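## Task

Set the selector to JOB, then press keys so that the machine registers exactly ET, CT, DT, CS, DS, DR, CR, ER, ES, in that order, each once and nothing else. The registered key counts, not the one physically pressed, and these can differ. In the starting TEACH mode presses do not count, and each press lights the key the machine registered (names are printed under the keys). JOB is one-way, and keys stop lighting there.

## Robot and tools

ROBOT. There are two arms, left_arm and right_arm. Each carries a five-digit hand: a right hand on right_arm and a mirrored left hand on left_arm. The base poses in the scene frame are left_arm (+0.048, +0.397, +0.032) m with quat_wxyz (+1.000, 0, 0, -0.028), and right_arm (+0.020, -0.394, +0.032) m with quat_wxyz (+1.000, 0, 0, -0.026). A camera stand sits behind the arms.

FRAMES. In the scene frame the origin is at table-top height, halfway between the nominal bases. +z points up, +x points out over the table, and left_arm is on the +y side. Image left and right do not follow these names. Hand positions, orientations, velocities, Hand targets and wrist-camera poses are given in each arm's own base frame. Pose offsets also use that arm's base axes, and rotations turn about the Hand target position.

Hand point axes on the right hand: +z runs along the straight fingers toward the tips, +x runs across the palm away from the thumb, and +y points out of the palm face. The palm face is at y = -0.062. On the left hand +x points toward the thumb. A rigid mast near the wrist, on the palm side, can strike things. Only the last 3 cm of each digit is rubber-tipped.

THE 48-NUMBER ROW. One row covers both arms, even when only one moves. Every value is in [-1, 1].
1-6: left_arm dx, dy, dz, rx, ry, rz.
7-22: the left hand's 16 motor goals.
23-24: left current_limit and speed.
25-30: right_arm dx to rz.
31-46: the right hand's motors.
47-48: right current_limit and speed.
The pose numbers are offsets, not poses. They count from the arm's Hand target as it stood when the action or move began, in the base axes. 1.0 equals 0.6 m of translation or 180 degrees of rotation, and rx, ry, rz form one rotation vector. All rows in an action count from the same start, so sending the same offset again moves the arm further. If the translation's length exceeds 1.0, it is shortened along its line. Six zeros re-request the current Hand target.

The motor numbers are absolute goals, scaled linearly between each hinge's two stops, in this order: index_mcp, index_abd, index_pip, index_dip, middle_mcp, middle_abd, middle_pip, middle_dip, ring_mcp, ring_abd, ring_pip, ring_dip, thumb_cmc, thumb_axl, thumb_mcp, thumb_ipl. Each bracket gives degrees at +1, degrees at -1, and the number for straight:
_mcp (+128, -18; -0.75)
_abd (+60, -60; 0)
_pip (+108, -29; -0.58)
_dip (+117, -21; -0.70)
thumb_cmc (+120, -20; -0.71)
thumb_axl (+140, -27; -0.68)
thumb_mcp (+109, -69; -0.23)
thumb_ipl (+108, -77; -0.17)
A 0 is a real goal, not a hold. To leave a hand unchanged, send back its hand_goal, hand_current_limit and hand_speed.

On the left hand, the middle_dip goal stops at +103.2 degrees, which is about +0.80. Anything higher is treated as that, and hand_goal shows it.

current_limit maps -1..+1 to 0..550 mA, with a floor of 11 mA. Too low a value may leave a finger unable to rise. speed sets the set-point rate to (speed+1)/2 of 8.5 rad/s. The starting values are +0.4 and -0.6, and the last values written persist.

TOOLS.
execute_actions(actions, cameras): actions is a list of actions. Each action is up to 15 rows at 1/30 s per row, and a short list repeats its last row. Images come only when actions is empty or cameras is given. cameras takes names, ["all"] or [].

move(target, speed, blend, stop_force, zero, blocking, cameras): target is one row, or up to 15 rows. Every row is an offset from the same starting Hand targets. The hand point travels in a straight line; the whole move is capped at 10 s.
- speed is in m/s, from 0.002 to 3.6, default 0.25; rotation is capped at twice that in rad/s. It can also be a list with one value per target.
- blend is a corner radius in m; the default 0 stops at each target.
- stop_force is 3 to 120 N, one value for both arms. It ends an arm's path on a push against its motion. Do not rely on it while the hand rotates, or to move away from a contact.
- zero (default true) re-zeros the force sensor before the move.
- blocking=false returns after about 0.5 s and cannot be combined with stop_force.
The result adds a move: line with done, off_target, moving, held or fault, plus limits such as paced or held.

wait(seconds 0-10): each arm holds its last command.
stop(): brakes a running move.
zoom_image(camera, region [x0,y0,x1,y1]): region is in pixels, at most 504x504, and only works on the latest images.
zero_wrist_force(arm): arm is left_arm or right_arm.
finished_scene(scene): scene is the current scene number. It ends the scene irreversibly.

Cameras, all 672x504: cam_head_left, cam_head_right, cam_high, cam_low, cam_left_wrist, cam_right_wrist.

RESULTS.
- end_effector_position is in m and velocities are in m/s and rad/s, all in the base frame.
- Hand target is the last commanded pose after clipping; orientation is clipped to within 32 degrees of the measured one. The hand often settles a little short. Another action, even all zeros, asks again, or you can send the missing distance.
- hand_goal, hand_measured, hand_current_ma (positive pushes toward -1) and hand_state (moving, goal, blocked, overload) follow the motor order.
- Wrist force and torque are in the end-effector axes.
- Joint torques are total drive output.
- Lines may report MOTOR HOT, HAND FAULT or other faults.

AVOID.
- Firm contact past a surface: the arm is stiff, and about 150 N (±25) or the joint torque limits cause a 10 s stop. The wrists allow 17.9, 16.7 and 18.5 N m.
- Fast touches and collisions between the arms.
- Long stretches at full reach and unreachable targets, which heat motors; 85 °C brakes the arm.
- A finger motor at 495 mA or more for 5 s, which shuts it down.
- Knocking anything off the table.
- Sweeping paths close to an arm's own base.
For key presses, approach slowly with a fingertip. Check in TEACH which key lights for each press, then switch to JOB.

Each tool is called after "Emit:" as name(argument=value, ...), one argument or row to a line, values as JSON.

## Session

Emit:
execute_actions(
  actions=[],
)

Scene clock: 0.00 s.
left_arm: end_effector_position=(+0.4158, -0.0128, +0.2934) hand_goal=(-0.754, +0.000, -0.576, -0.696, -0.754, +0.000, -0.576, -0.696, -0.754, +0.000, -0.576, -0.696, -0.714, -0.678, -0.226, -0.168) hand_measured=(-0.754, +0.000, -0.576, -0.696, -0.754, +0.000, -0.576, -0.696, -0.754, +0.000, -0.576, -0.696, -0.714, -0.678, -0.226, -0.168) hand_current_ma=(+0, +0, +0, +0, +0, +0, +0, +0, +0, +0, +0, +0, +0, +0, +0, +0) hand_state=(goal, goal, goal, goal, goal, goal, goal, goal, goal, goal, goal, goal, goal, goal, goal, goal) hand_current_limit=0.40 hand_speed=-0.60 end_effector_quat_wxyz=(-0.275, -0.417, +0.862, -0.085) | right_arm: end_effector_position=(+0.5051, +0.3939, +0.2542) hand_goal=(-0.754, +0.000, -0.576, -0.696, -0.754, +0.000, -0.576, -0.696, -0.754, +0.000, -0.576, -0.696, -0.714, -0.678, -0.226, -0.168) hand_measured=(-0.754, +0.000, -0.576, -0.696, -0.754, +0.000, -0.576, -0.696, -0.754, +0.000, -0.576, -0.696, -0.714, -0.678, -0.226, -0.168) hand_current_ma=(+0, +0, +0, +0, +0, +0, +0, +0, +0, +0, +0, +0, +0, +0, +0, +0) hand_state=(goal, goal, goal, goal, goal, goal, goal, goal, goal, goal, goal, goal, goal, goal, goal, goal) hand_current_limit=0.40 hand_speed=-0.60 end_effector_quat_wxyz=(-0.358, +0.747, -0.557, +0.062)
Joint positions: left_arm=[3.43 -1.802 -1.493 -1.952 1.323 -2.115] | right_arm=[0.288 -1.339 1.793 -2.711 -1.26 3.253]
Joint velocities: within noise
Joint torques (N m): no reading
Wrist force (N): no reading
Wrist torque (N m): no reading
Wrist force, peak (N): no reading
Hand target: left_arm +0.4158, -0.0128, +0.2934; -0.275, -0.417, +0.862, -0.085 | right_arm +0.5051, +0.3939, +0.2542; -0.358, +0.747, -0.557, +0.062

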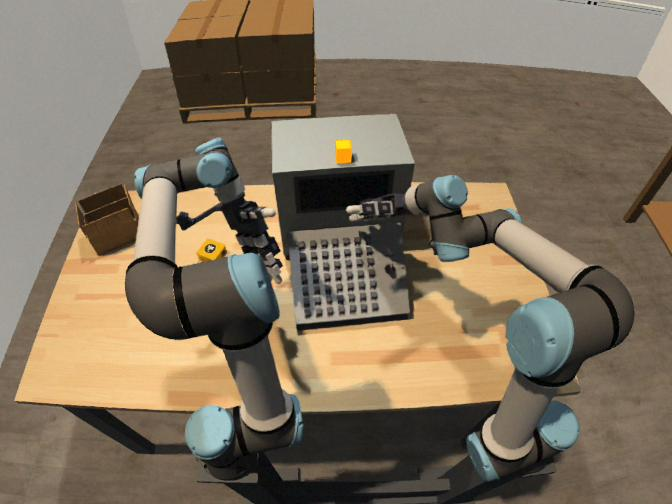

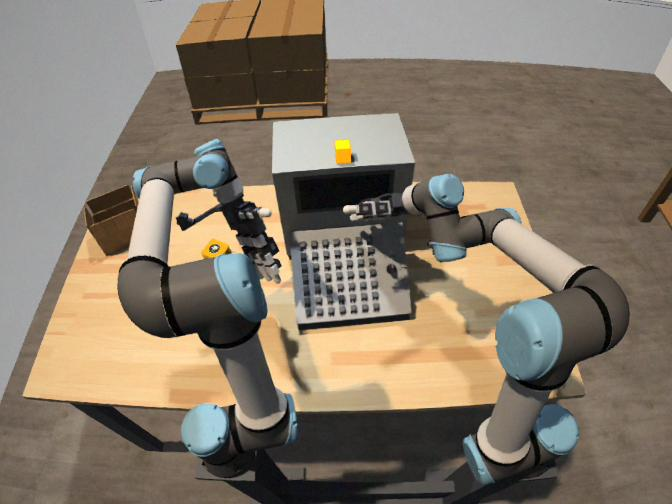

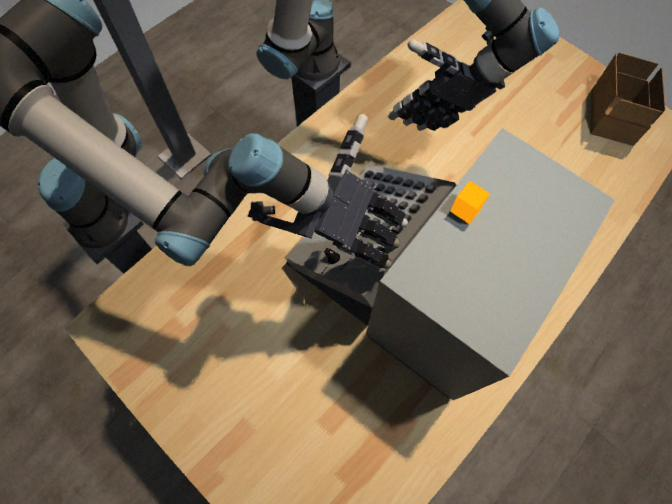

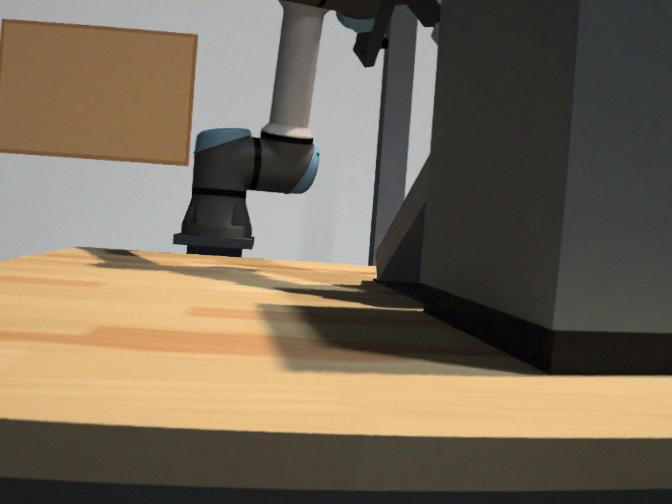

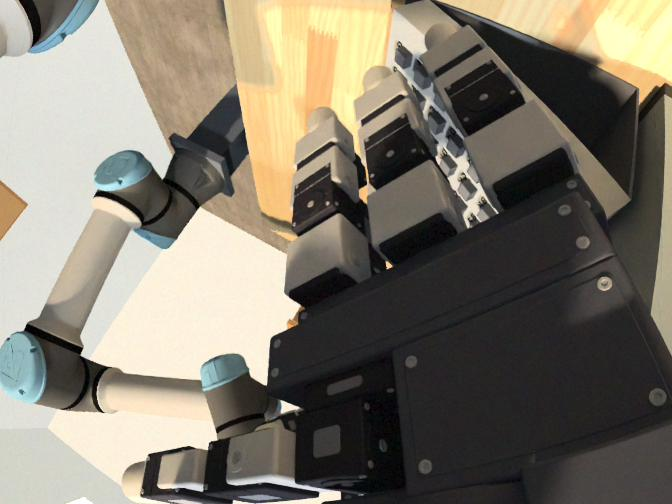

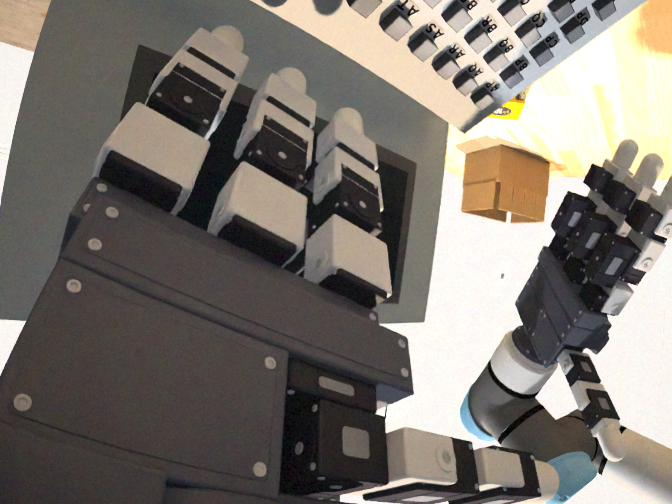

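Emit:
zoom_image(
  camera="cam_head_left",
  region=[270, 210, 430, 330],
)

Emit:
zoom_image(
  camera="cam_right_wrist",
  region=[340, 0, 672, 140],
)

Emit:
zoom_image(
  camera="cam_left_wrist",
  region=[370, 0, 672, 240],
)

Scaled by 3.150.

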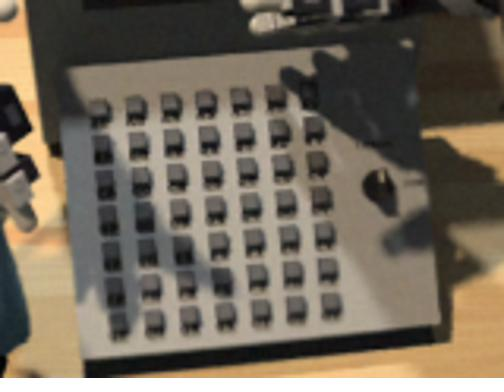

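Scaled by 1.518 from the camera's 672x504 image, which has a finer 960x720 frame.

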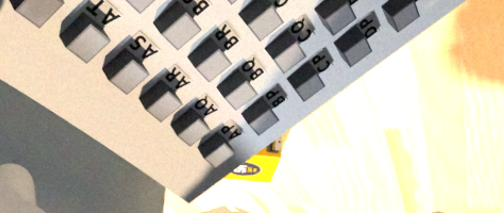

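Scaled by 1.669 from the camera's 672x504 image, which has a finer 960x720 frame.

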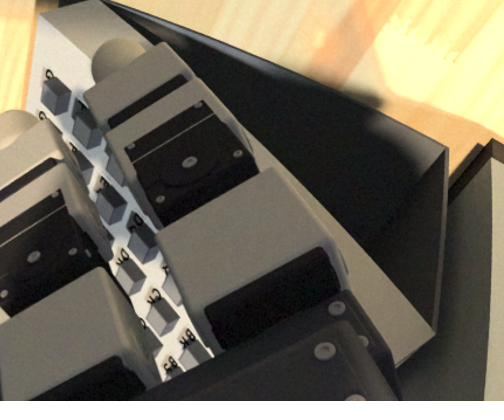

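Emit:
move(
  target=[
    [0,0.25,0.05,0,0,0,-0.754,0,-0.576,-0.696,-0.754,0,-0.576,-0.696,-0.754,0,-0.576,-0.696,-0.714,-0.678,-0.226,-0.168,0.4,-0.6,0,0,0.1333,0,0,0,-0.754,0,-0.576,-0.696,0.616,0,0.737,-0.551,0.616,0,0.737,-0.551,-0.714,-0.678,-0.226,-0.168,0.4,-0.3],
    [0,0.25,0.05,0,0,0,-0.754,0,-0.576,-0.696,-0.754,0,-0.576,-0.696,-0.754,0,-0.576,-0.696,-0.714,-0.678,-0.226,-0.168,0.4,-0.6,-0.2495,0.1488,0.1333,-0.1296,0.104,-0.0631,-0.754,0,-0.576,-0.696,0.616,0,0.737,-0.551,0.616,0,0.737,-0.551,-0.714,-0.678,-0.226,-0.168,0.4,-0.3],
  ],
  blend=0.03,
  cameras=["all"],
)

Emit:
zoom_image(
  camera="cam_right_wrist",
  region=[0, 0, 504, 504],
)

Emit:
zoom_image(
  camera="cam_low",
  region=[320, 100, 500, 320],
)

Scene clock: 112.53 s.
left_arm: end_effector_position=(+0.4158, +0.1372, +0.3234) hand_goal=(-0.754, +0.000, -0.576, -0.696, -0.754, +0.000, -0.576, -0.696, -0.754, +0.000, -0.576, -0.696, -0.714, -0.678, -0.226, -0.168) hand_measured=(-0.754, +0.000, -0.576, -0.696, -0.754, +0.000, -0.576, -0.696, -0.754, +0.000, -0.576, -0.696, -0.714, -0.678, -0.224, -0.168) hand_current_ma=(+0, +0, +0, +0, +0, +0, +0, +0, +0, +0, +0, +0, +0, +0, +2, +0) hand_state=(goal, goal, goal, goal, goal, goal, goal, goal, goal, goal, goal, goal, goal, goal, goal, goal) hand_current_limit=0.40 hand_speed=-0.60 end_effector_quat_wxyz=(-0.275, -0.417, +0.862, -0.085) | right_arm: end_effector_position=(+0.3554, +0.4832, +0.3341) hand_goal=(-0.754, +0.000, -0.576, -0.696, +0.616, +0.000, +0.736, -0.552, +0.616, +0.000, +0.736, -0.552, -0.714, -0.678, -0.226, -0.168) hand_measured=(-0.750, +0.000, -0.576, -0.696, +0.598, +0.000, +0.732, -0.554, +0.600, +0.000, +0.732, -0.556, -0.710, -0.678, -0.224, -0.168) hand_current_ma=(+25, -1, -4, +0, -90, +0, -17, -12, -89, +0, -16, -15, +16, +4, +13, +2) hand_state=(goal, goal, goal, goal, goal, goal, goal, goal, goal, goal, goal, goal, goal, goal, goal, goal) hand_current_limit=0.40 hand_speed=-0.30 end_effector_quat_wxyz=(-0.098, +0.745, -0.654, +0.086)
Joint positions: left_arm=[3.666 -1.865 -1.327 -2.093 1.448 -1.911] | right_arm=[0.659 -1.342 1.396 -1.852 -1.702 3.655]
Joint torques (N m): left_arm=[7.57 23.19 27.68 -1.23 2.34 1.38] | right_arm=[7.27 -27.3 -31.09 -0.27 -1.81 1.66]
Wrist force (N): left_arm=[0.2 0.2 0.0] | right_arm=[-0.6 0.0 -0.4]
Wrist torque (N m): left_arm=[0.02 -0.04 0.00] | right_arm=[0.10 0.14 -0.19]
Wrist force, peak (N): left_arm=[-0.7 2.5 -0.6] | right_arm=[-1.7 0.2 0.0]
Hand target: left_arm +0.4158, +0.1372, +0.3234; -0.275, -0.417, +0.862, -0.085 | right_arm +0.3554, +0.4832, +0.3341; -0.098, +0.745, -0.654, +0.086
Off the commanded pose: left_arm 0.000 m, 0 deg | right_arm 0.000 m, 0 deg.
move: done

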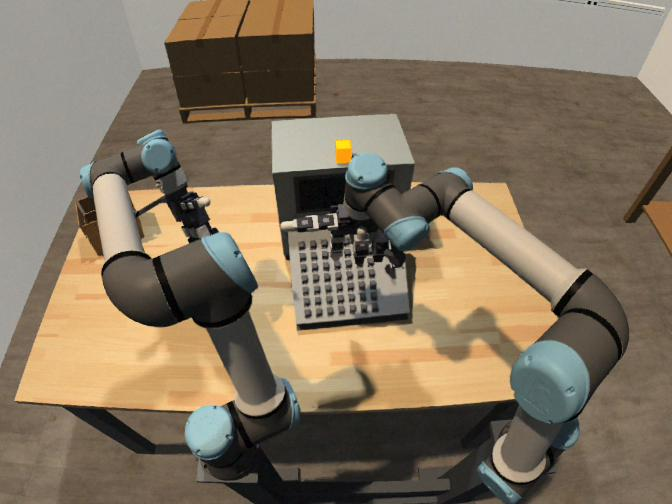

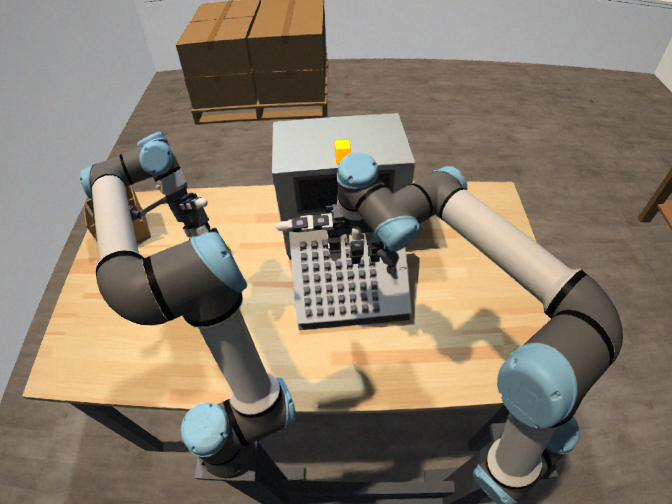

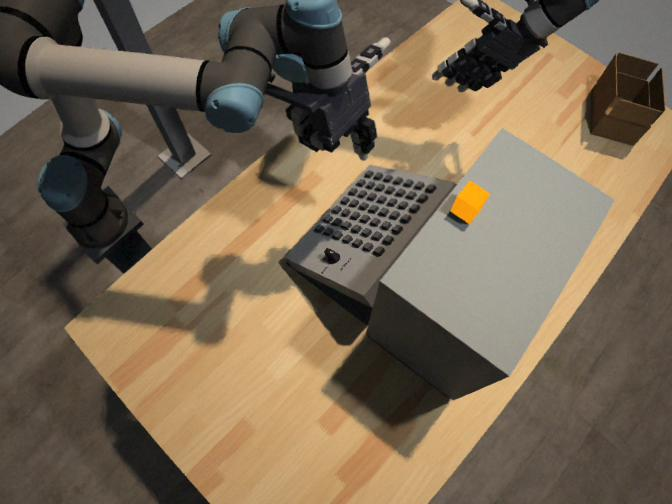

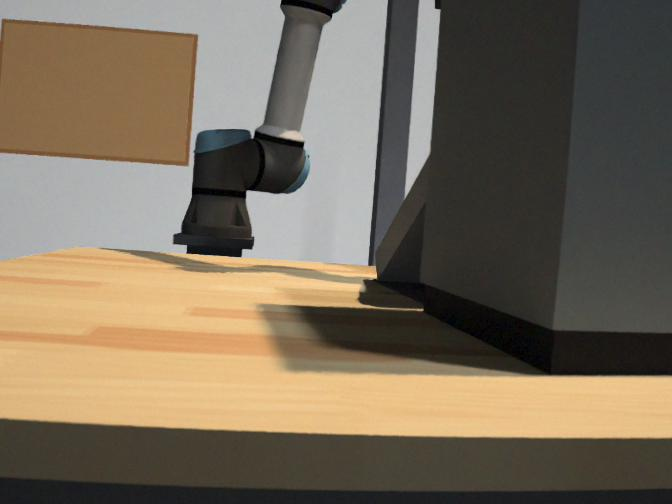

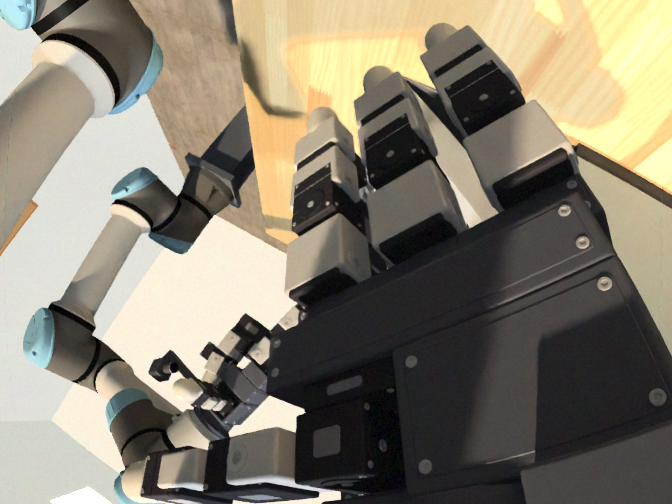

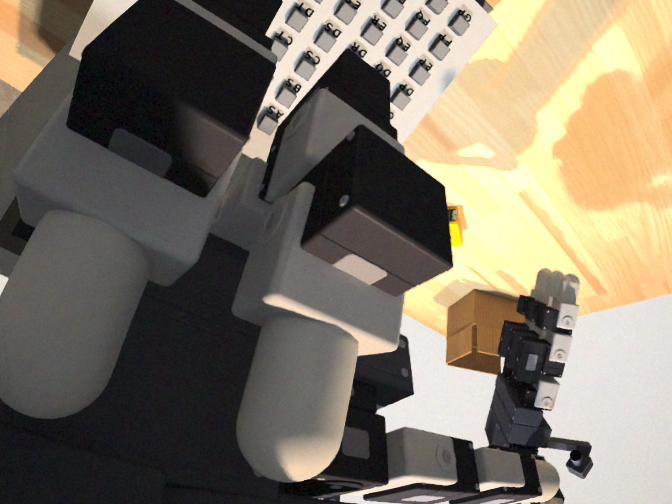

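Scaled by 1.000.

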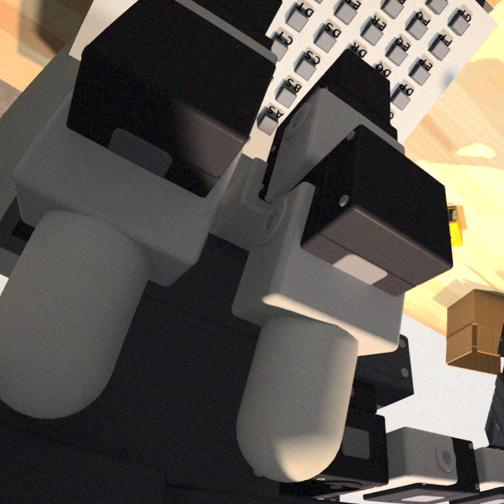

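Scaled by 2.291.

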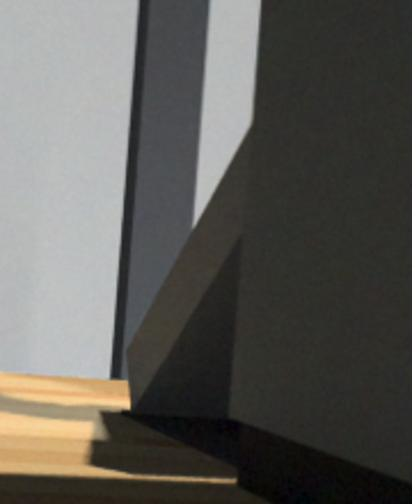

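Emit:
move(
  target=[0,0,0,0,0,0,-0.754,0,-0.576,-0.696,-0.754,0,-0.576,-0.696,-0.754,0,-0.576,-0.696,-0.714,-0.678,-0.226,-0.168,0.4,-0.6,0,0,0,0,0,0,0.616,0,0.737,-0.551,0.616,0,0.737,-0.551,-0.754,0,-0.576,-0.696,-0.714,-0.678,-0.226,-0.168,0.4,-0.3],
  cameras=["cam_right_wrist","cam_head_left"],
)

Emit:
zoom_image(
  camera="cam_right_wrist",
  region=[100, 0, 604, 300],
)

Scene clock: 124.97 s.
left_arm: end_effector_position=(+0.4158, +0.1372, +0.3234) hand_goal=(-0.754, +0.000, -0.576, -0.696, -0.754, +0.000, -0.576, -0.696, -0.754, +0.000, -0.576, -0.696, -0.714, -0.678, -0.226, -0.168) hand_measured=(-0.754, +0.000, -0.576, -0.696, -0.754, +0.000, -0.576, -0.696, -0.754, +0.000, -0.576, -0.696, -0.714, -0.678, -0.224, -0.168) hand_current_ma=(+0, +0, +0, +0, +0, +0, +0, +0, +0, +0, +0, +0, +0, +0, +2, +0) hand_state=(goal, goal, goal, goal, goal, goal, goal, goal, goal, goal, goal, goal, goal, goal, goal, goal) hand_current_limit=0.40 hand_speed=-0.60 end_effector_quat_wxyz=(-0.275, -0.417, +0.862, -0.085) | right_arm: end_effector_position=(+0.3554, +0.4832, +0.3341) hand_goal=(+0.616, +0.000, +0.736, -0.552, +0.616, +0.000, +0.736, -0.552, -0.754, +0.000, -0.576, -0.696, -0.714, -0.678, -0.226, -0.168) hand_measured=(+0.598, +0.000, +0.732, -0.554, +0.598, +0.000, +0.732, -0.554, -0.746, +0.000, -0.574, -0.694, -0.710, -0.678, -0.224, -0.168) hand_current_ma=(-94, -1, -20, -12, -90, +0, -16, -12, +44, +0, +15, +13, +16, +4, +13, +2) hand_state=(goal, goal, goal, goal, goal, goal, goal, goal, goal, goal, goal, goal, goal, goal, goal, goal) hand_current_limit=0.40 hand_speed=-0.30 end_effector_quat_wxyz=(-0.098, +0.745, -0.654, +0.086)
Joint positions: left_arm=[3.666 -1.865 -1.327 -2.093 1.448 -1.911] | right_arm=[0.659 -1.342 1.396 -1.852 -1.702 3.656]
Joint torques (N m): left_arm=[7.37 25.01 27.34 -1.12 2.24 1.2] | right_arm=[6.52 -26.86 -30.67 -0.39 -0.64 1.64]
Wrist force (N): left_arm=[0.3 0.3 0.2] | right_arm=[-0.4 0.1 -0.4]
Wrist torque (N m): left_arm=[0.02 -0.03 0.00] | right_arm=[0.10 0.12 -0.17]
Wrist force, peak (N): left_arm=[0.3 0.4 0.0] | right_arm=[-0.8 -0.4 -0.5]
Hand target: left_arm +0.4158, +0.1372, +0.3234; -0.275, -0.417, +0.862, -0.085 | right_arm +0.3554, +0.4832, +0.3341; -0.098, +0.745, -0.654, +0.086
Off the commanded pose: left_arm 0.000 m, 0 deg | right_arm 0.000 m, 0 deg.
move: done
Images, in order (width x height): cam_head_left 672x504, cam_right_wrist 672x504.

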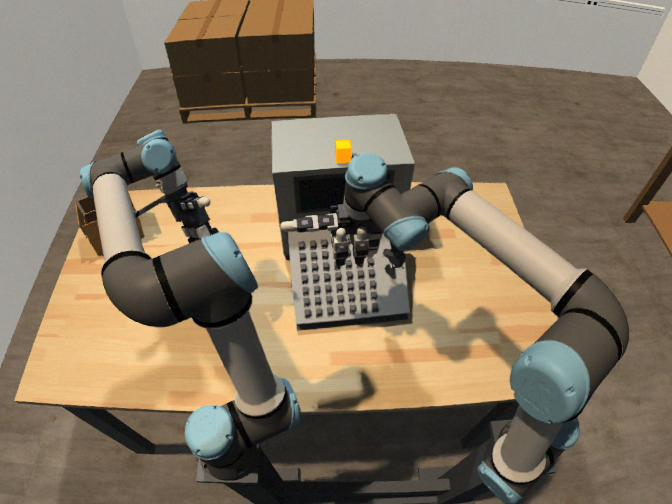

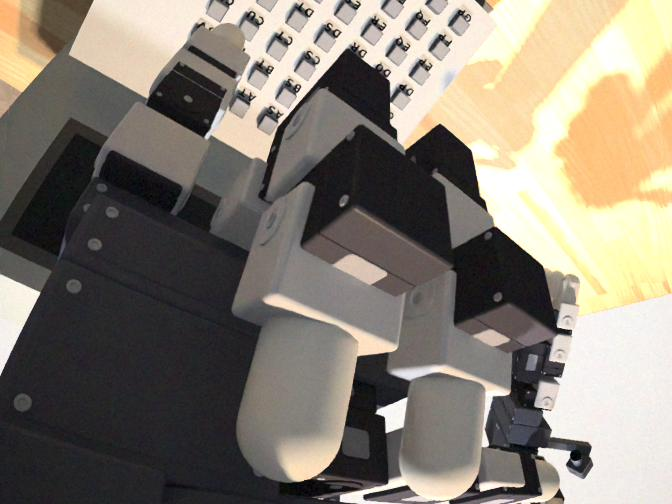

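Scaled by 1.000.

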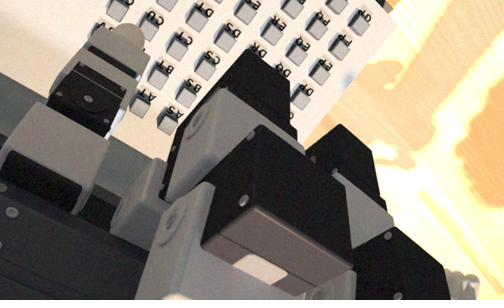

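Emit:
zoom_image(
  camera="cam_right_wrist",
  region=[150, 0, 500, 150],
)

Emit:
zoom_image(
  camera="cam_head_left",
  region=[280, 210, 430, 340],
)

Scaled by 1.440 from the camera's 672x504 image, which has a finer 960x720 frame.

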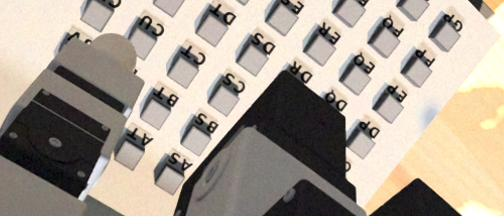

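Scaled by 3.360.

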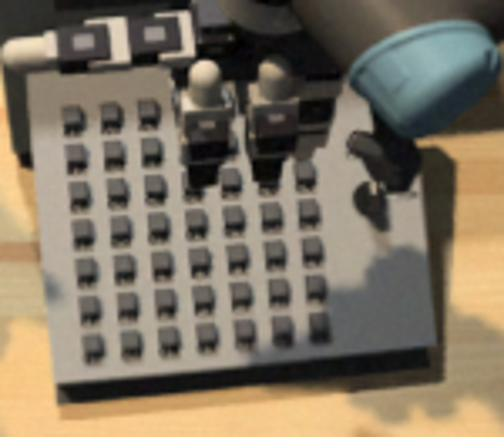

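Emit:
move(
  target=[0,0,0,0,0,0,-0.754,0,-0.576,-0.696,-0.754,0,-0.576,-0.696,-0.754,0,-0.576,-0.696,-0.714,-0.678,-0.226,-0.168,0.4,-0.6,-0.06667,0.08333,-0.08333,0,0,0,0.616,0,0.737,-0.551,0.616,0,0.737,-0.551,-0.754,0,-0.576,-0.696,-0.714,-0.678,-0.226,-0.168,0.4,-0.3],
  cameras=["cam_right_wrist","cam_head_left","cam_head_right"],
)

Emit:
zoom_image(
  camera="cam_right_wrist",
  region=[100, 0, 500, 300],
)

Emit:
zoom_image(
  camera="cam_head_left",
  region=[280, 210, 430, 340],
)

Scene clock: 149.67 s.
left_arm: end_effector_position=(+0.4158, +0.1372, +0.3234) hand_goal=(-0.754, +0.000, -0.576, -0.696, -0.754, +0.000, -0.576, -0.696, -0.754, +0.000, -0.576, -0.696, -0.714, -0.678, -0.226, -0.168) hand_measured=(-0.754, +0.000, -0.576, -0.696, -0.754, +0.000, -0.576, -0.696, -0.754, +0.000, -0.576, -0.696, -0.714, -0.678, -0.224, -0.168) hand_current_ma=(+0, +0, +0, +0, +0, +0, +0, +0, +0, +0, +0, +0, +0, +0, +2, +0) hand_state=(goal, goal, goal, goal, goal, goal, goal, goal, goal, goal, goal, goal, goal, goal, goal, goal) hand_current_limit=0.40 hand_speed=-0.60 end_effector_quat_wxyz=(-0.275, -0.417, +0.862, -0.085) | right_arm: end_effector_position=(+0.3154, +0.5331, +0.2842) hand_goal=(+0.616, +0.000, +0.736, -0.552, +0.616, +0.000, +0.736, -0.552, -0.754, +0.000, -0.576, -0.696, -0.714, -0.678, -0.226, -0.168) hand_measured=(+0.598, +0.000, +0.732, -0.554, +0.598, +0.000, +0.732, -0.554, -0.746, +0.000, -0.574, -0.694, -0.710, -0.678, -0.224, -0.168) hand_current_ma=(-92, -1, -19, -12, -90, +0, -15, -12, +44, +0, +15, +13, +16, +4, +14, +2) hand_state=(goal, goal, goal, goal, goal, goal, goal, goal, goal, goal, goal, goal, goal, goal, goal, goal) hand_current_limit=0.40 hand_speed=-0.30 end_effector_quat_wxyz=(-0.098, +0.745, -0.654, +0.086)
Joint positions: left_arm=[3.666 -1.865 -1.327 -2.093 1.448 -1.911] | right_arm=[0.767 -1.291 1.455 -1.947 -1.726 3.762]
Joint torques (N m): left_arm=[6.42 23.16 27.11 -1.09 2.31 1.23] | right_arm=[6.95 -27.9 -16.77 -4.62 -1.88 1.52]
Wrist force (N): left_arm=[0.0 0.2 0.1] | right_arm=[-0.8 -0.1 -0.5]
Wrist torque (N m): left_arm=[0.02 0.00 -0.02] | right_arm=[0.08 0.17 -0.22]
Wrist force, peak (N): left_arm=[0.3 0.4 -0.1] | right_arm=[-1.6 0.6 0.1]
Hand target: left_arm +0.4158, +0.1372, +0.3234; -0.275, -0.417, +0.862, -0.085 | right_arm +0.3154, +0.5332, +0.2841; -0.098, +0.745, -0.654, +0.086
Off the commanded pose: left_arm 0.000 m, 0 deg | right_arm 0.000 m, 0 deg.
move: done
Images, in order (width x height): cam_head_left 672x504, cam_head_right 672x504, cam_right_wrist 672x504.

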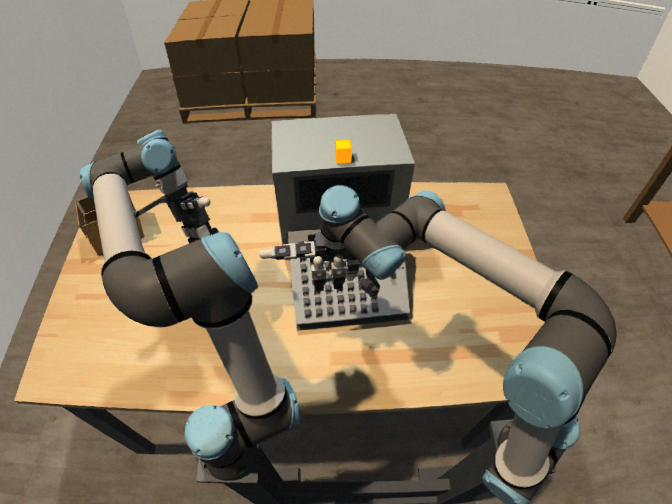

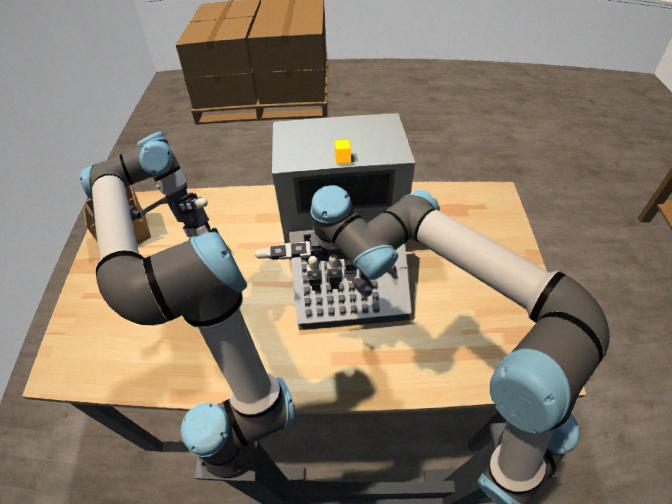

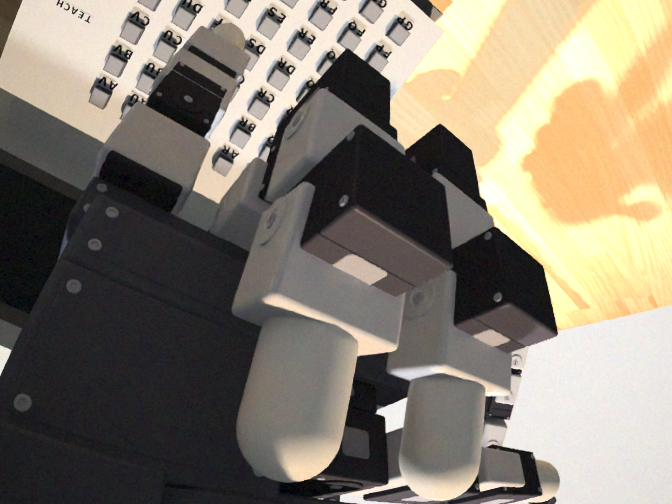

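Scaled by 1.260 from the camera's 672x504 image, which has a finer 960x720 frame.

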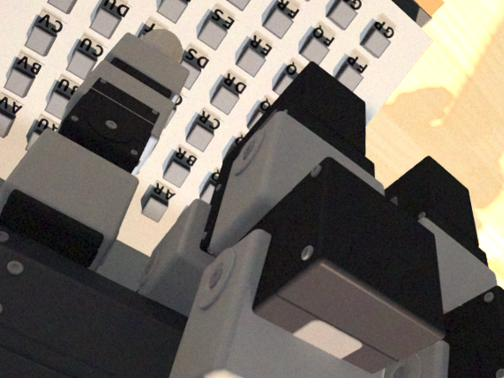

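Scaled by 3.360.

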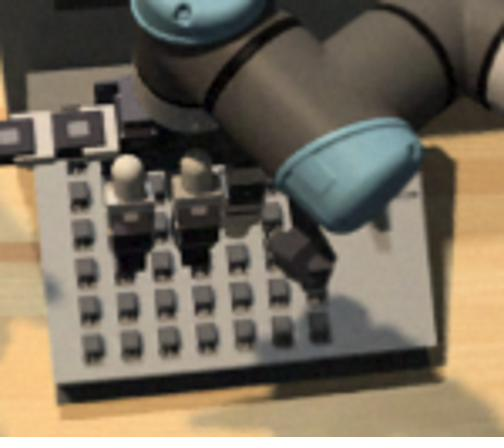

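Emit:
move(
  target=[0,0,0,0,0,0,-0.754,0,-0.576,-0.696,-0.754,0,-0.576,-0.696,-0.754,0,-0.576,-0.696,-0.714,-0.678,-0.226,-0.168,0.4,-0.6,0.02566,0.00338,-0.09659,0,0,0,0.616,0,0.737,-0.551,0.616,0,0.737,-0.551,-0.754,0,-0.576,-0.696,-0.714,-0.678,-0.226,-0.168,0.4,-0.3],
  cameras=["cam_right_wrist","cam_head_left","cam_high", "cam_low"],
  stop_force=10,
  speed=0.1,
)

Emit:
zoom_image(
  camera="cam_right_wrist",
  region=[50, 0, 450, 200],
)

Emit:
zoom_image(
  camera="cam_high",
  region=[270, 120, 470, 320],
)

Scene clock: 164.30 s.
left_arm: end_effector_position=(+0.4158, +0.1372, +0.3234) hand_goal=(-0.754, +0.000, -0.576, -0.696, -0.754, +0.000, -0.576, -0.696, -0.754, +0.000, -0.576, -0.696, -0.714, -0.678, -0.226, -0.168) hand_measured=(-0.754, +0.000, -0.576, -0.696, -0.754, +0.000, -0.576, -0.696, -0.754, +0.000, -0.576, -0.696, -0.714, -0.678, -0.224, -0.168) hand_current_ma=(+0, +0, +0, +0, +0, +0, +0, +0, +0, +0, +0, +0, +0, +0, +2, +0) hand_state=(goal, goal, goal, goal, goal, goal, goal, goal, goal, goal, goal, goal, goal, goal, goal, goal) hand_current_limit=0.40 hand_speed=-0.60 end_effector_quat_wxyz=(-0.275, -0.417, +0.862, -0.085) | right_arm: end_effector_position=(+0.3308, +0.5352, +0.2262) hand_goal=(+0.616, +0.000, +0.736, -0.552, +0.616, +0.000, +0.736, -0.552, -0.754, +0.000, -0.576, -0.696, -0.714, -0.678, -0.226, -0.168) hand_measured=(+0.598, +0.000, +0.732, -0.554, +0.598, +0.000, +0.732, -0.554, -0.746, +0.000, -0.574, -0.694, -0.710, -0.678, -0.224, -0.168) hand_current_ma=(-91, -1, -19, -12, -90, +0, -15, -12, +44, +0, +15, +13, +16, +4, +15, +2) hand_state=(goal, goal, goal, goal, goal, goal, goal, goal, goal, goal, goal, goal, goal, goal, goal, goal) hand_current_limit=0.40 hand_speed=-0.30 end_effector_quat_wxyz=(-0.098, +0.745, -0.654, +0.086)
Joint positions: left_arm=[3.666 -1.865 -1.327 -2.093 1.448 -1.911] | right_arm=[0.752 -1.235 1.533 -2.083 -1.723 3.747]
Joint torques (N m): left_arm=[6.86 24.14 26.34 -1.12 2.44 1.27] | right_arm=[-7.19 -30.57 -13.96 -4.82 1.41 -1.61]
Wrist force (N): left_arm=[0.2 0.3 -0.1] | right_arm=[-0.8 0.0 -0.7]
Wrist torque (N m): left_arm=[0.05 -0.03 0.00] | right_arm=[0.11 0.16 -0.11]
Wrist force, peak (N): left_arm=[0.5 0.1 0.0] | right_arm=[-0.8 -0.3 -1.5]
Hand target: left_arm +0.4158, +0.1372, +0.3234; -0.275, -0.417, +0.862, -0.085 | right_arm +0.3308, +0.5352, +0.2262; -0.098, +0.745, -0.654, +0.086
Off the commanded pose: left_arm 0.000 m, 0 deg | right_arm 0.000 m, 0 deg.
move: done
Images, in order (width x height): cam_head_left 672x504, cam_high 672x504, cam_low 672x504, cam_right_wrist 672x504.

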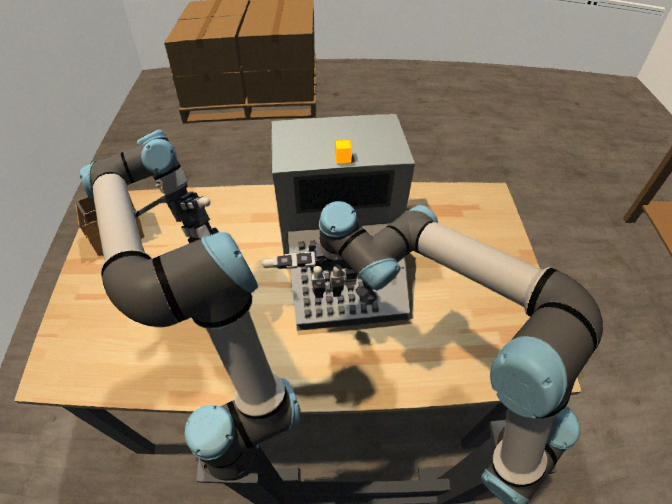

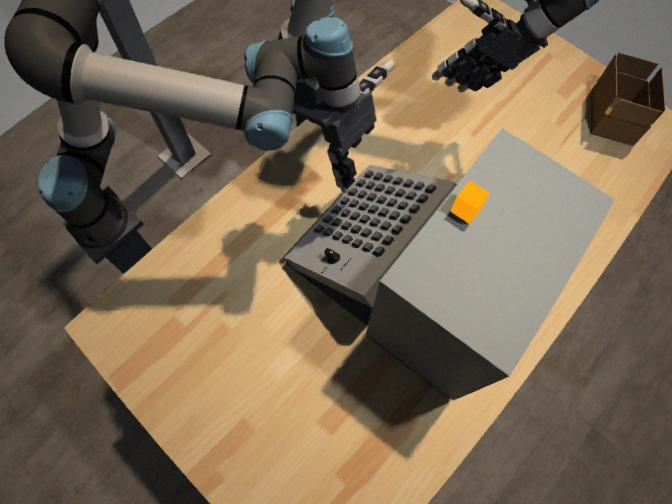

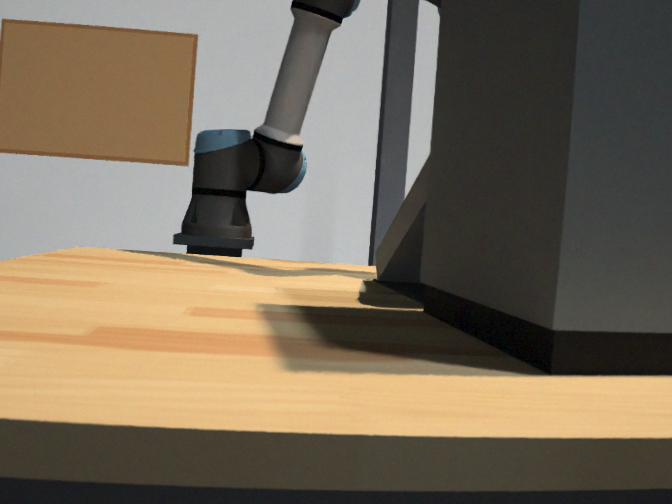

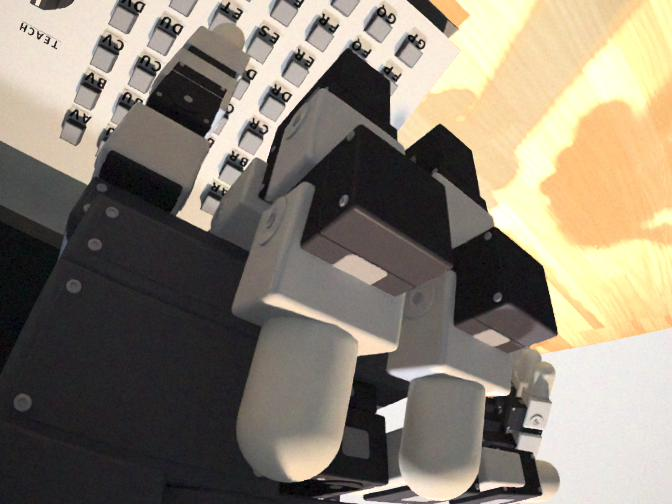

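Scaled by 1.260 from the camera's 672x504 image, which has a finer 960x720 frame.

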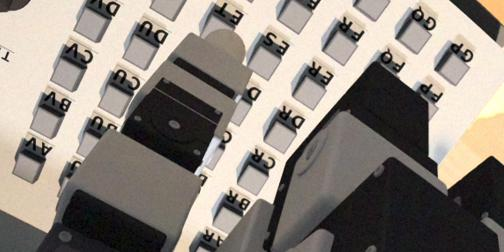

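Scaled by 2.520.

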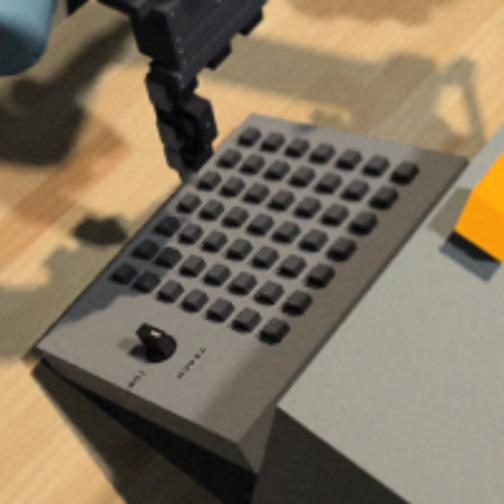

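Emit:
move(
  target=[0,0,0,0,0,0,-0.754,0,-0.576,-0.696,-0.754,0,-0.576,-0.696,-0.754,0,-0.576,-0.696,-0.714,-0.678,-0.226,-0.168,0.4,-0.6,0.01711,0.00225,-0.06439,0,0,0,0.616,0,0.737,-0.551,0.616,0,0.737,-0.551,-0.754,0,-0.576,-0.696,-0.714,-0.678,-0.226,-0.168,0.4,-0.3],
  cameras=["cam_right_wrist","cam_high"],
  stop_force=8,
  speed=0.05,
)

Emit:
zoom_image(
  camera="cam_right_wrist",
  region=[50, 0, 450, 200],
)

Emit:
zoom_image(
  camera="cam_high",
  region=[270, 120, 470, 320],
)

Scene clock: 177.07 s.
left_arm: end_effector_position=(+0.4158, +0.1372, +0.3234) hand_goal=(-0.754, +0.000, -0.576, -0.696, -0.754, +0.000, -0.576, -0.696, -0.754, +0.000, -0.576, -0.696, -0.714, -0.678, -0.226, -0.168) hand_measured=(-0.754, +0.000, -0.576, -0.696, -0.754, +0.000, -0.576, -0.696, -0.754, +0.000, -0.576, -0.696, -0.714, -0.678, -0.224, -0.168) hand_current_ma=(+0, +0, +0, +0, +0, +0, +0, +0, +0, +0, +0, +0, +0, +0, +2, +0) hand_state=(goal, goal, goal, goal, goal, goal, goal, goal, goal, goal, goal, goal, goal, goal, goal, goal) hand_current_limit=0.40 hand_speed=-0.60 end_effector_quat_wxyz=(-0.275, -0.417, +0.862, -0.085) | right_arm: end_effector_position=(+0.3411, +0.5366, +0.1875) hand_goal=(+0.616, +0.000, +0.736, -0.552, +0.616, +0.000, +0.736, -0.552, -0.754, +0.000, -0.576, -0.696, -0.714, -0.678, -0.226, -0.168) hand_measured=(+0.598, +0.000, +0.732, -0.554, +0.598, +0.000, +0.732, -0.554, -0.746, +0.000, -0.574, -0.694, -0.710, -0.678, -0.224, -0.168) hand_current_ma=(-91, -1, -19, -12, -90, +0, -15, -12, +44, +0, +15, +13, +16, +4, +15, +2) hand_state=(goal, goal, goal, goal, goal, goal, goal, goal, goal, goal, goal, goal, goal, goal, goal, goal) hand_current_limit=0.40 hand_speed=-0.30 end_effector_quat_wxyz=(-0.098, +0.745, -0.654, +0.086)
Joint positions: left_arm=[3.666 -1.865 -1.327 -2.093 1.448 -1.911] | right_arm=[0.742 -1.189 1.572 -2.17 -1.72 3.737]
Joint torques (N m): left_arm=[7 24.36 27.9 -1.07 2.54 1.04] | right_arm=[-6.99 -32.06 -13.78 -4.81 1.41 -1.61]
Wrist force (N): left_arm=[-0.1 0.1 -0.1] | right_arm=[-0.4 -0.4 -0.6]
Wrist torque (N m): left_arm=[0.03 0.00 -0.01] | right_arm=[0.07 0.10 -0.08]
Wrist force, peak (N): left_arm=[0.3 0.5 0.0] | right_arm=[-0.8 -0.1 -1.0]
Hand target: left_arm +0.4158, +0.1372, +0.3234; -0.275, -0.417, +0.862, -0.085 | right_arm +0.3411, +0.5366, +0.1875; -0.098, +0.745, -0.654, +0.086
Off the commanded pose: left_arm 0.000 m, 0 deg | right_arm 0.000 m, 0 deg.
move: done
Images, in order (width x height): cam_high 672x504, cam_right_wrist 672x504.

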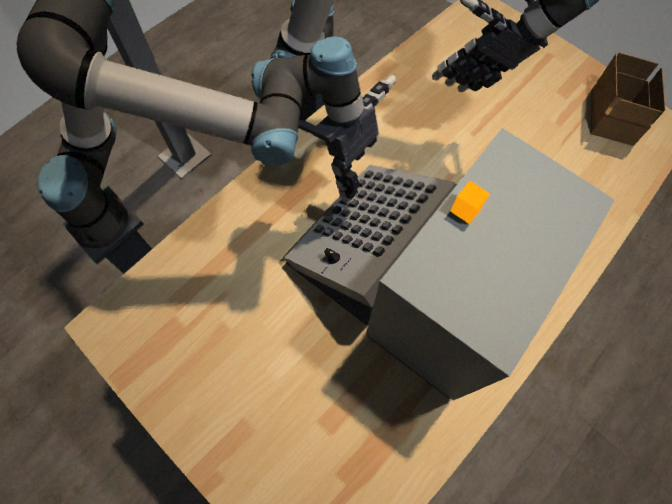

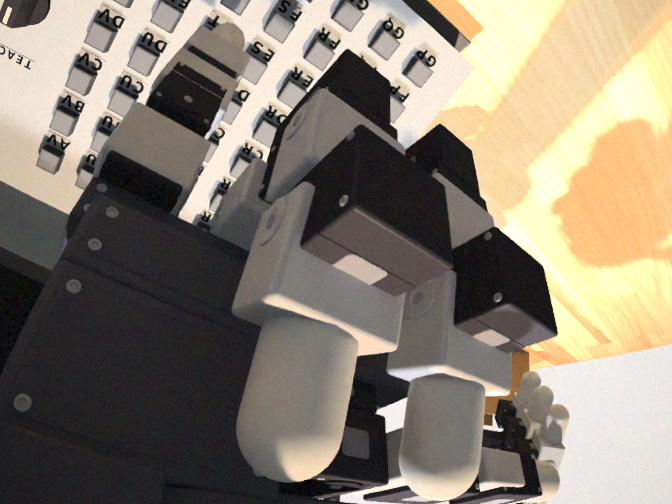

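Scaled by 1.260 from the camera's 672x504 image, which has a finer 960x720 frame.

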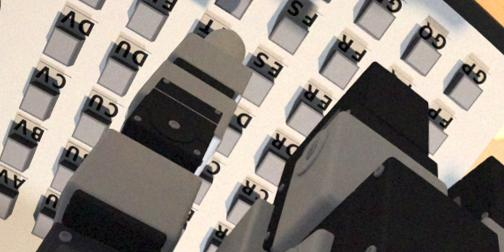

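Scaled by 2.520.

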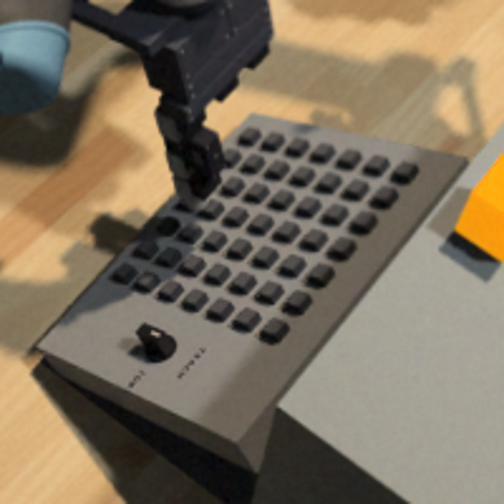

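Emit:
move(
  target=[0,0,0,0,0,0,-0.754,0,-0.576,-0.696,-0.754,0,-0.576,-0.696,-0.754,0,-0.576,-0.696,-0.714,-0.678,-0.226,-0.168,0.4,-0.6,0.03994,0.00394,-0.11268,0,0,0,0.616,0,0.737,-0.551,0.616,0,0.737,-0.551,-0.754,0,-0.576,-0.696,-0.714,-0.678,-0.226,-0.168,0.4,-0.3],
  cameras=["cam_right_wrist","cam_high"],
  stop_force=5,
  speed=0.03,
)

Emit:
zoom_image(
  camera="cam_right_wrist",
  region=[50, 0, 450, 200],
)

Emit:
zoom_image(
  camera="cam_high",
  region=[270, 120, 470, 320],
)

Scene clock: 191.60 s.
left_arm: end_effector_position=(+0.4158, +0.1372, +0.3234) hand_goal=(-0.754, +0.000, -0.576, -0.696, -0.754, +0.000, -0.576, -0.696, -0.754, +0.000, -0.576, -0.696, -0.714, -0.678, -0.226, -0.168) hand_measured=(-0.754, +0.000, -0.576, -0.696, -0.754, +0.000, -0.576, -0.696, -0.754, +0.000, -0.576, -0.696, -0.714, -0.678, -0.224, -0.168) hand_current_ma=(+0, +0, +0, +0, +0, +0, +0, +0, +0, +0, +0, +0, +0, +0, +2, +0) hand_state=(goal, goal, goal, goal, goal, goal, goal, goal, goal, goal, goal, goal, goal, goal, goal, goal) hand_current_limit=0.40 hand_speed=-0.60 end_effector_quat_wxyz=(-0.275, -0.417, +0.862, -0.085) | right_arm: end_effector_position=(+0.3534, +0.5378, +0.1526) hand_goal=(+0.616, +0.000, +0.736, -0.552, +0.616, +0.000, +0.736, -0.552, -0.754, +0.000, -0.576, -0.696, -0.714, -0.678, -0.226, -0.168) hand_measured=(+0.598, +0.000, +0.732, -0.554, +0.598, +0.000, +0.732, -0.554, -0.748, -0.008, -0.576, -0.696, -0.710, -0.678, -0.224, -0.168) hand_current_ma=(-91, -1, -19, -12, -90, +0, -15, -12, +32, -33, +4, +2, +16, +4, +15, +2) hand_state=(goal, goal, goal, goal, goal, goal, goal, goal, goal, goal, goal, goal, goal, goal, goal, goal) hand_current_limit=0.40 hand_speed=-0.30 end_effector_quat_wxyz=(-0.098, +0.745, -0.654, +0.086)
Joint positions: left_arm=[3.666 -1.865 -1.327 -2.093 1.448 -1.911] | right_arm=[0.73 -1.137 1.594 -2.246 -1.718 3.726]
Joint torques (N m): left_arm=[6.32 24.07 26 -1.12 2.4 1.23] | right_arm=[6.81 -47.84 -27.56 0 -1.28 1.23]
Wrist force (N): left_arm=[0.1 0.2 -0.2] | right_arm=[-0.7 0.0 -4.9]
Wrist torque (N m): left_arm=[0.03 -0.03 0.00] | right_arm=[0.45 0.37 -0.11]
Wrist force, peak (N): left_arm=[0.4 0.3 -0.2] | right_arm=[-1.3 0.0 -19.1]
Hand target: left_arm +0.4158, +0.1372, +0.3234; -0.275, -0.417, +0.862, -0.085 | right_arm +0.3534, +0.5378, +0.1526; -0.098, +0.745, -0.654, +0.086 (not the last commanded pose)
Off the commanded pose: left_arm 0.000 m, 0 deg | right_arm 0.035 m, 0 deg.
move: contact (right_arm)
Images, in order (width x height): cam_high 672x504, cam_right_wrist 672x504.

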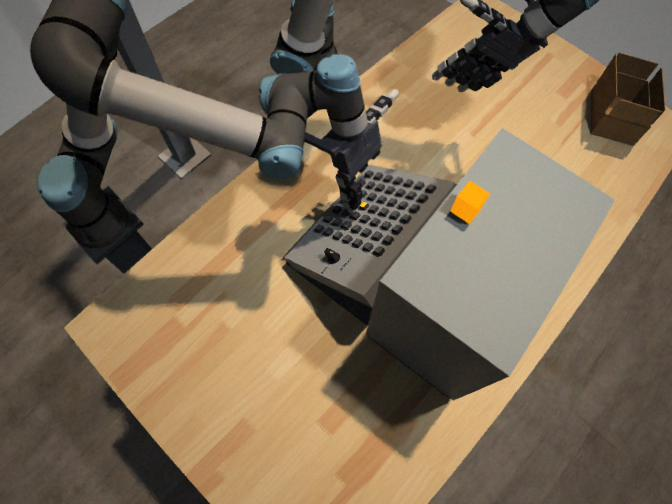

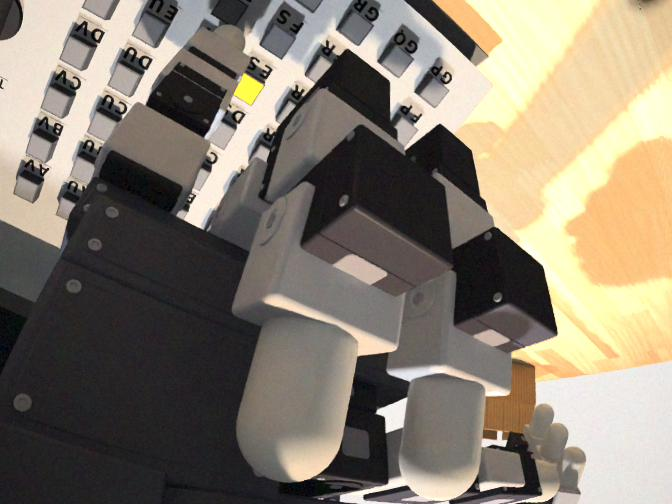

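Scaled by 1.260 from the camera's 672x504 image, which has a finer 960x720 frame.

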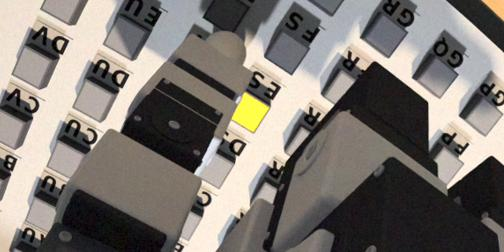

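Scaled by 2.520.

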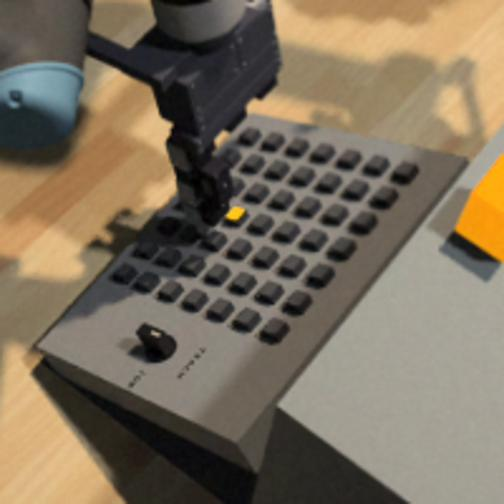

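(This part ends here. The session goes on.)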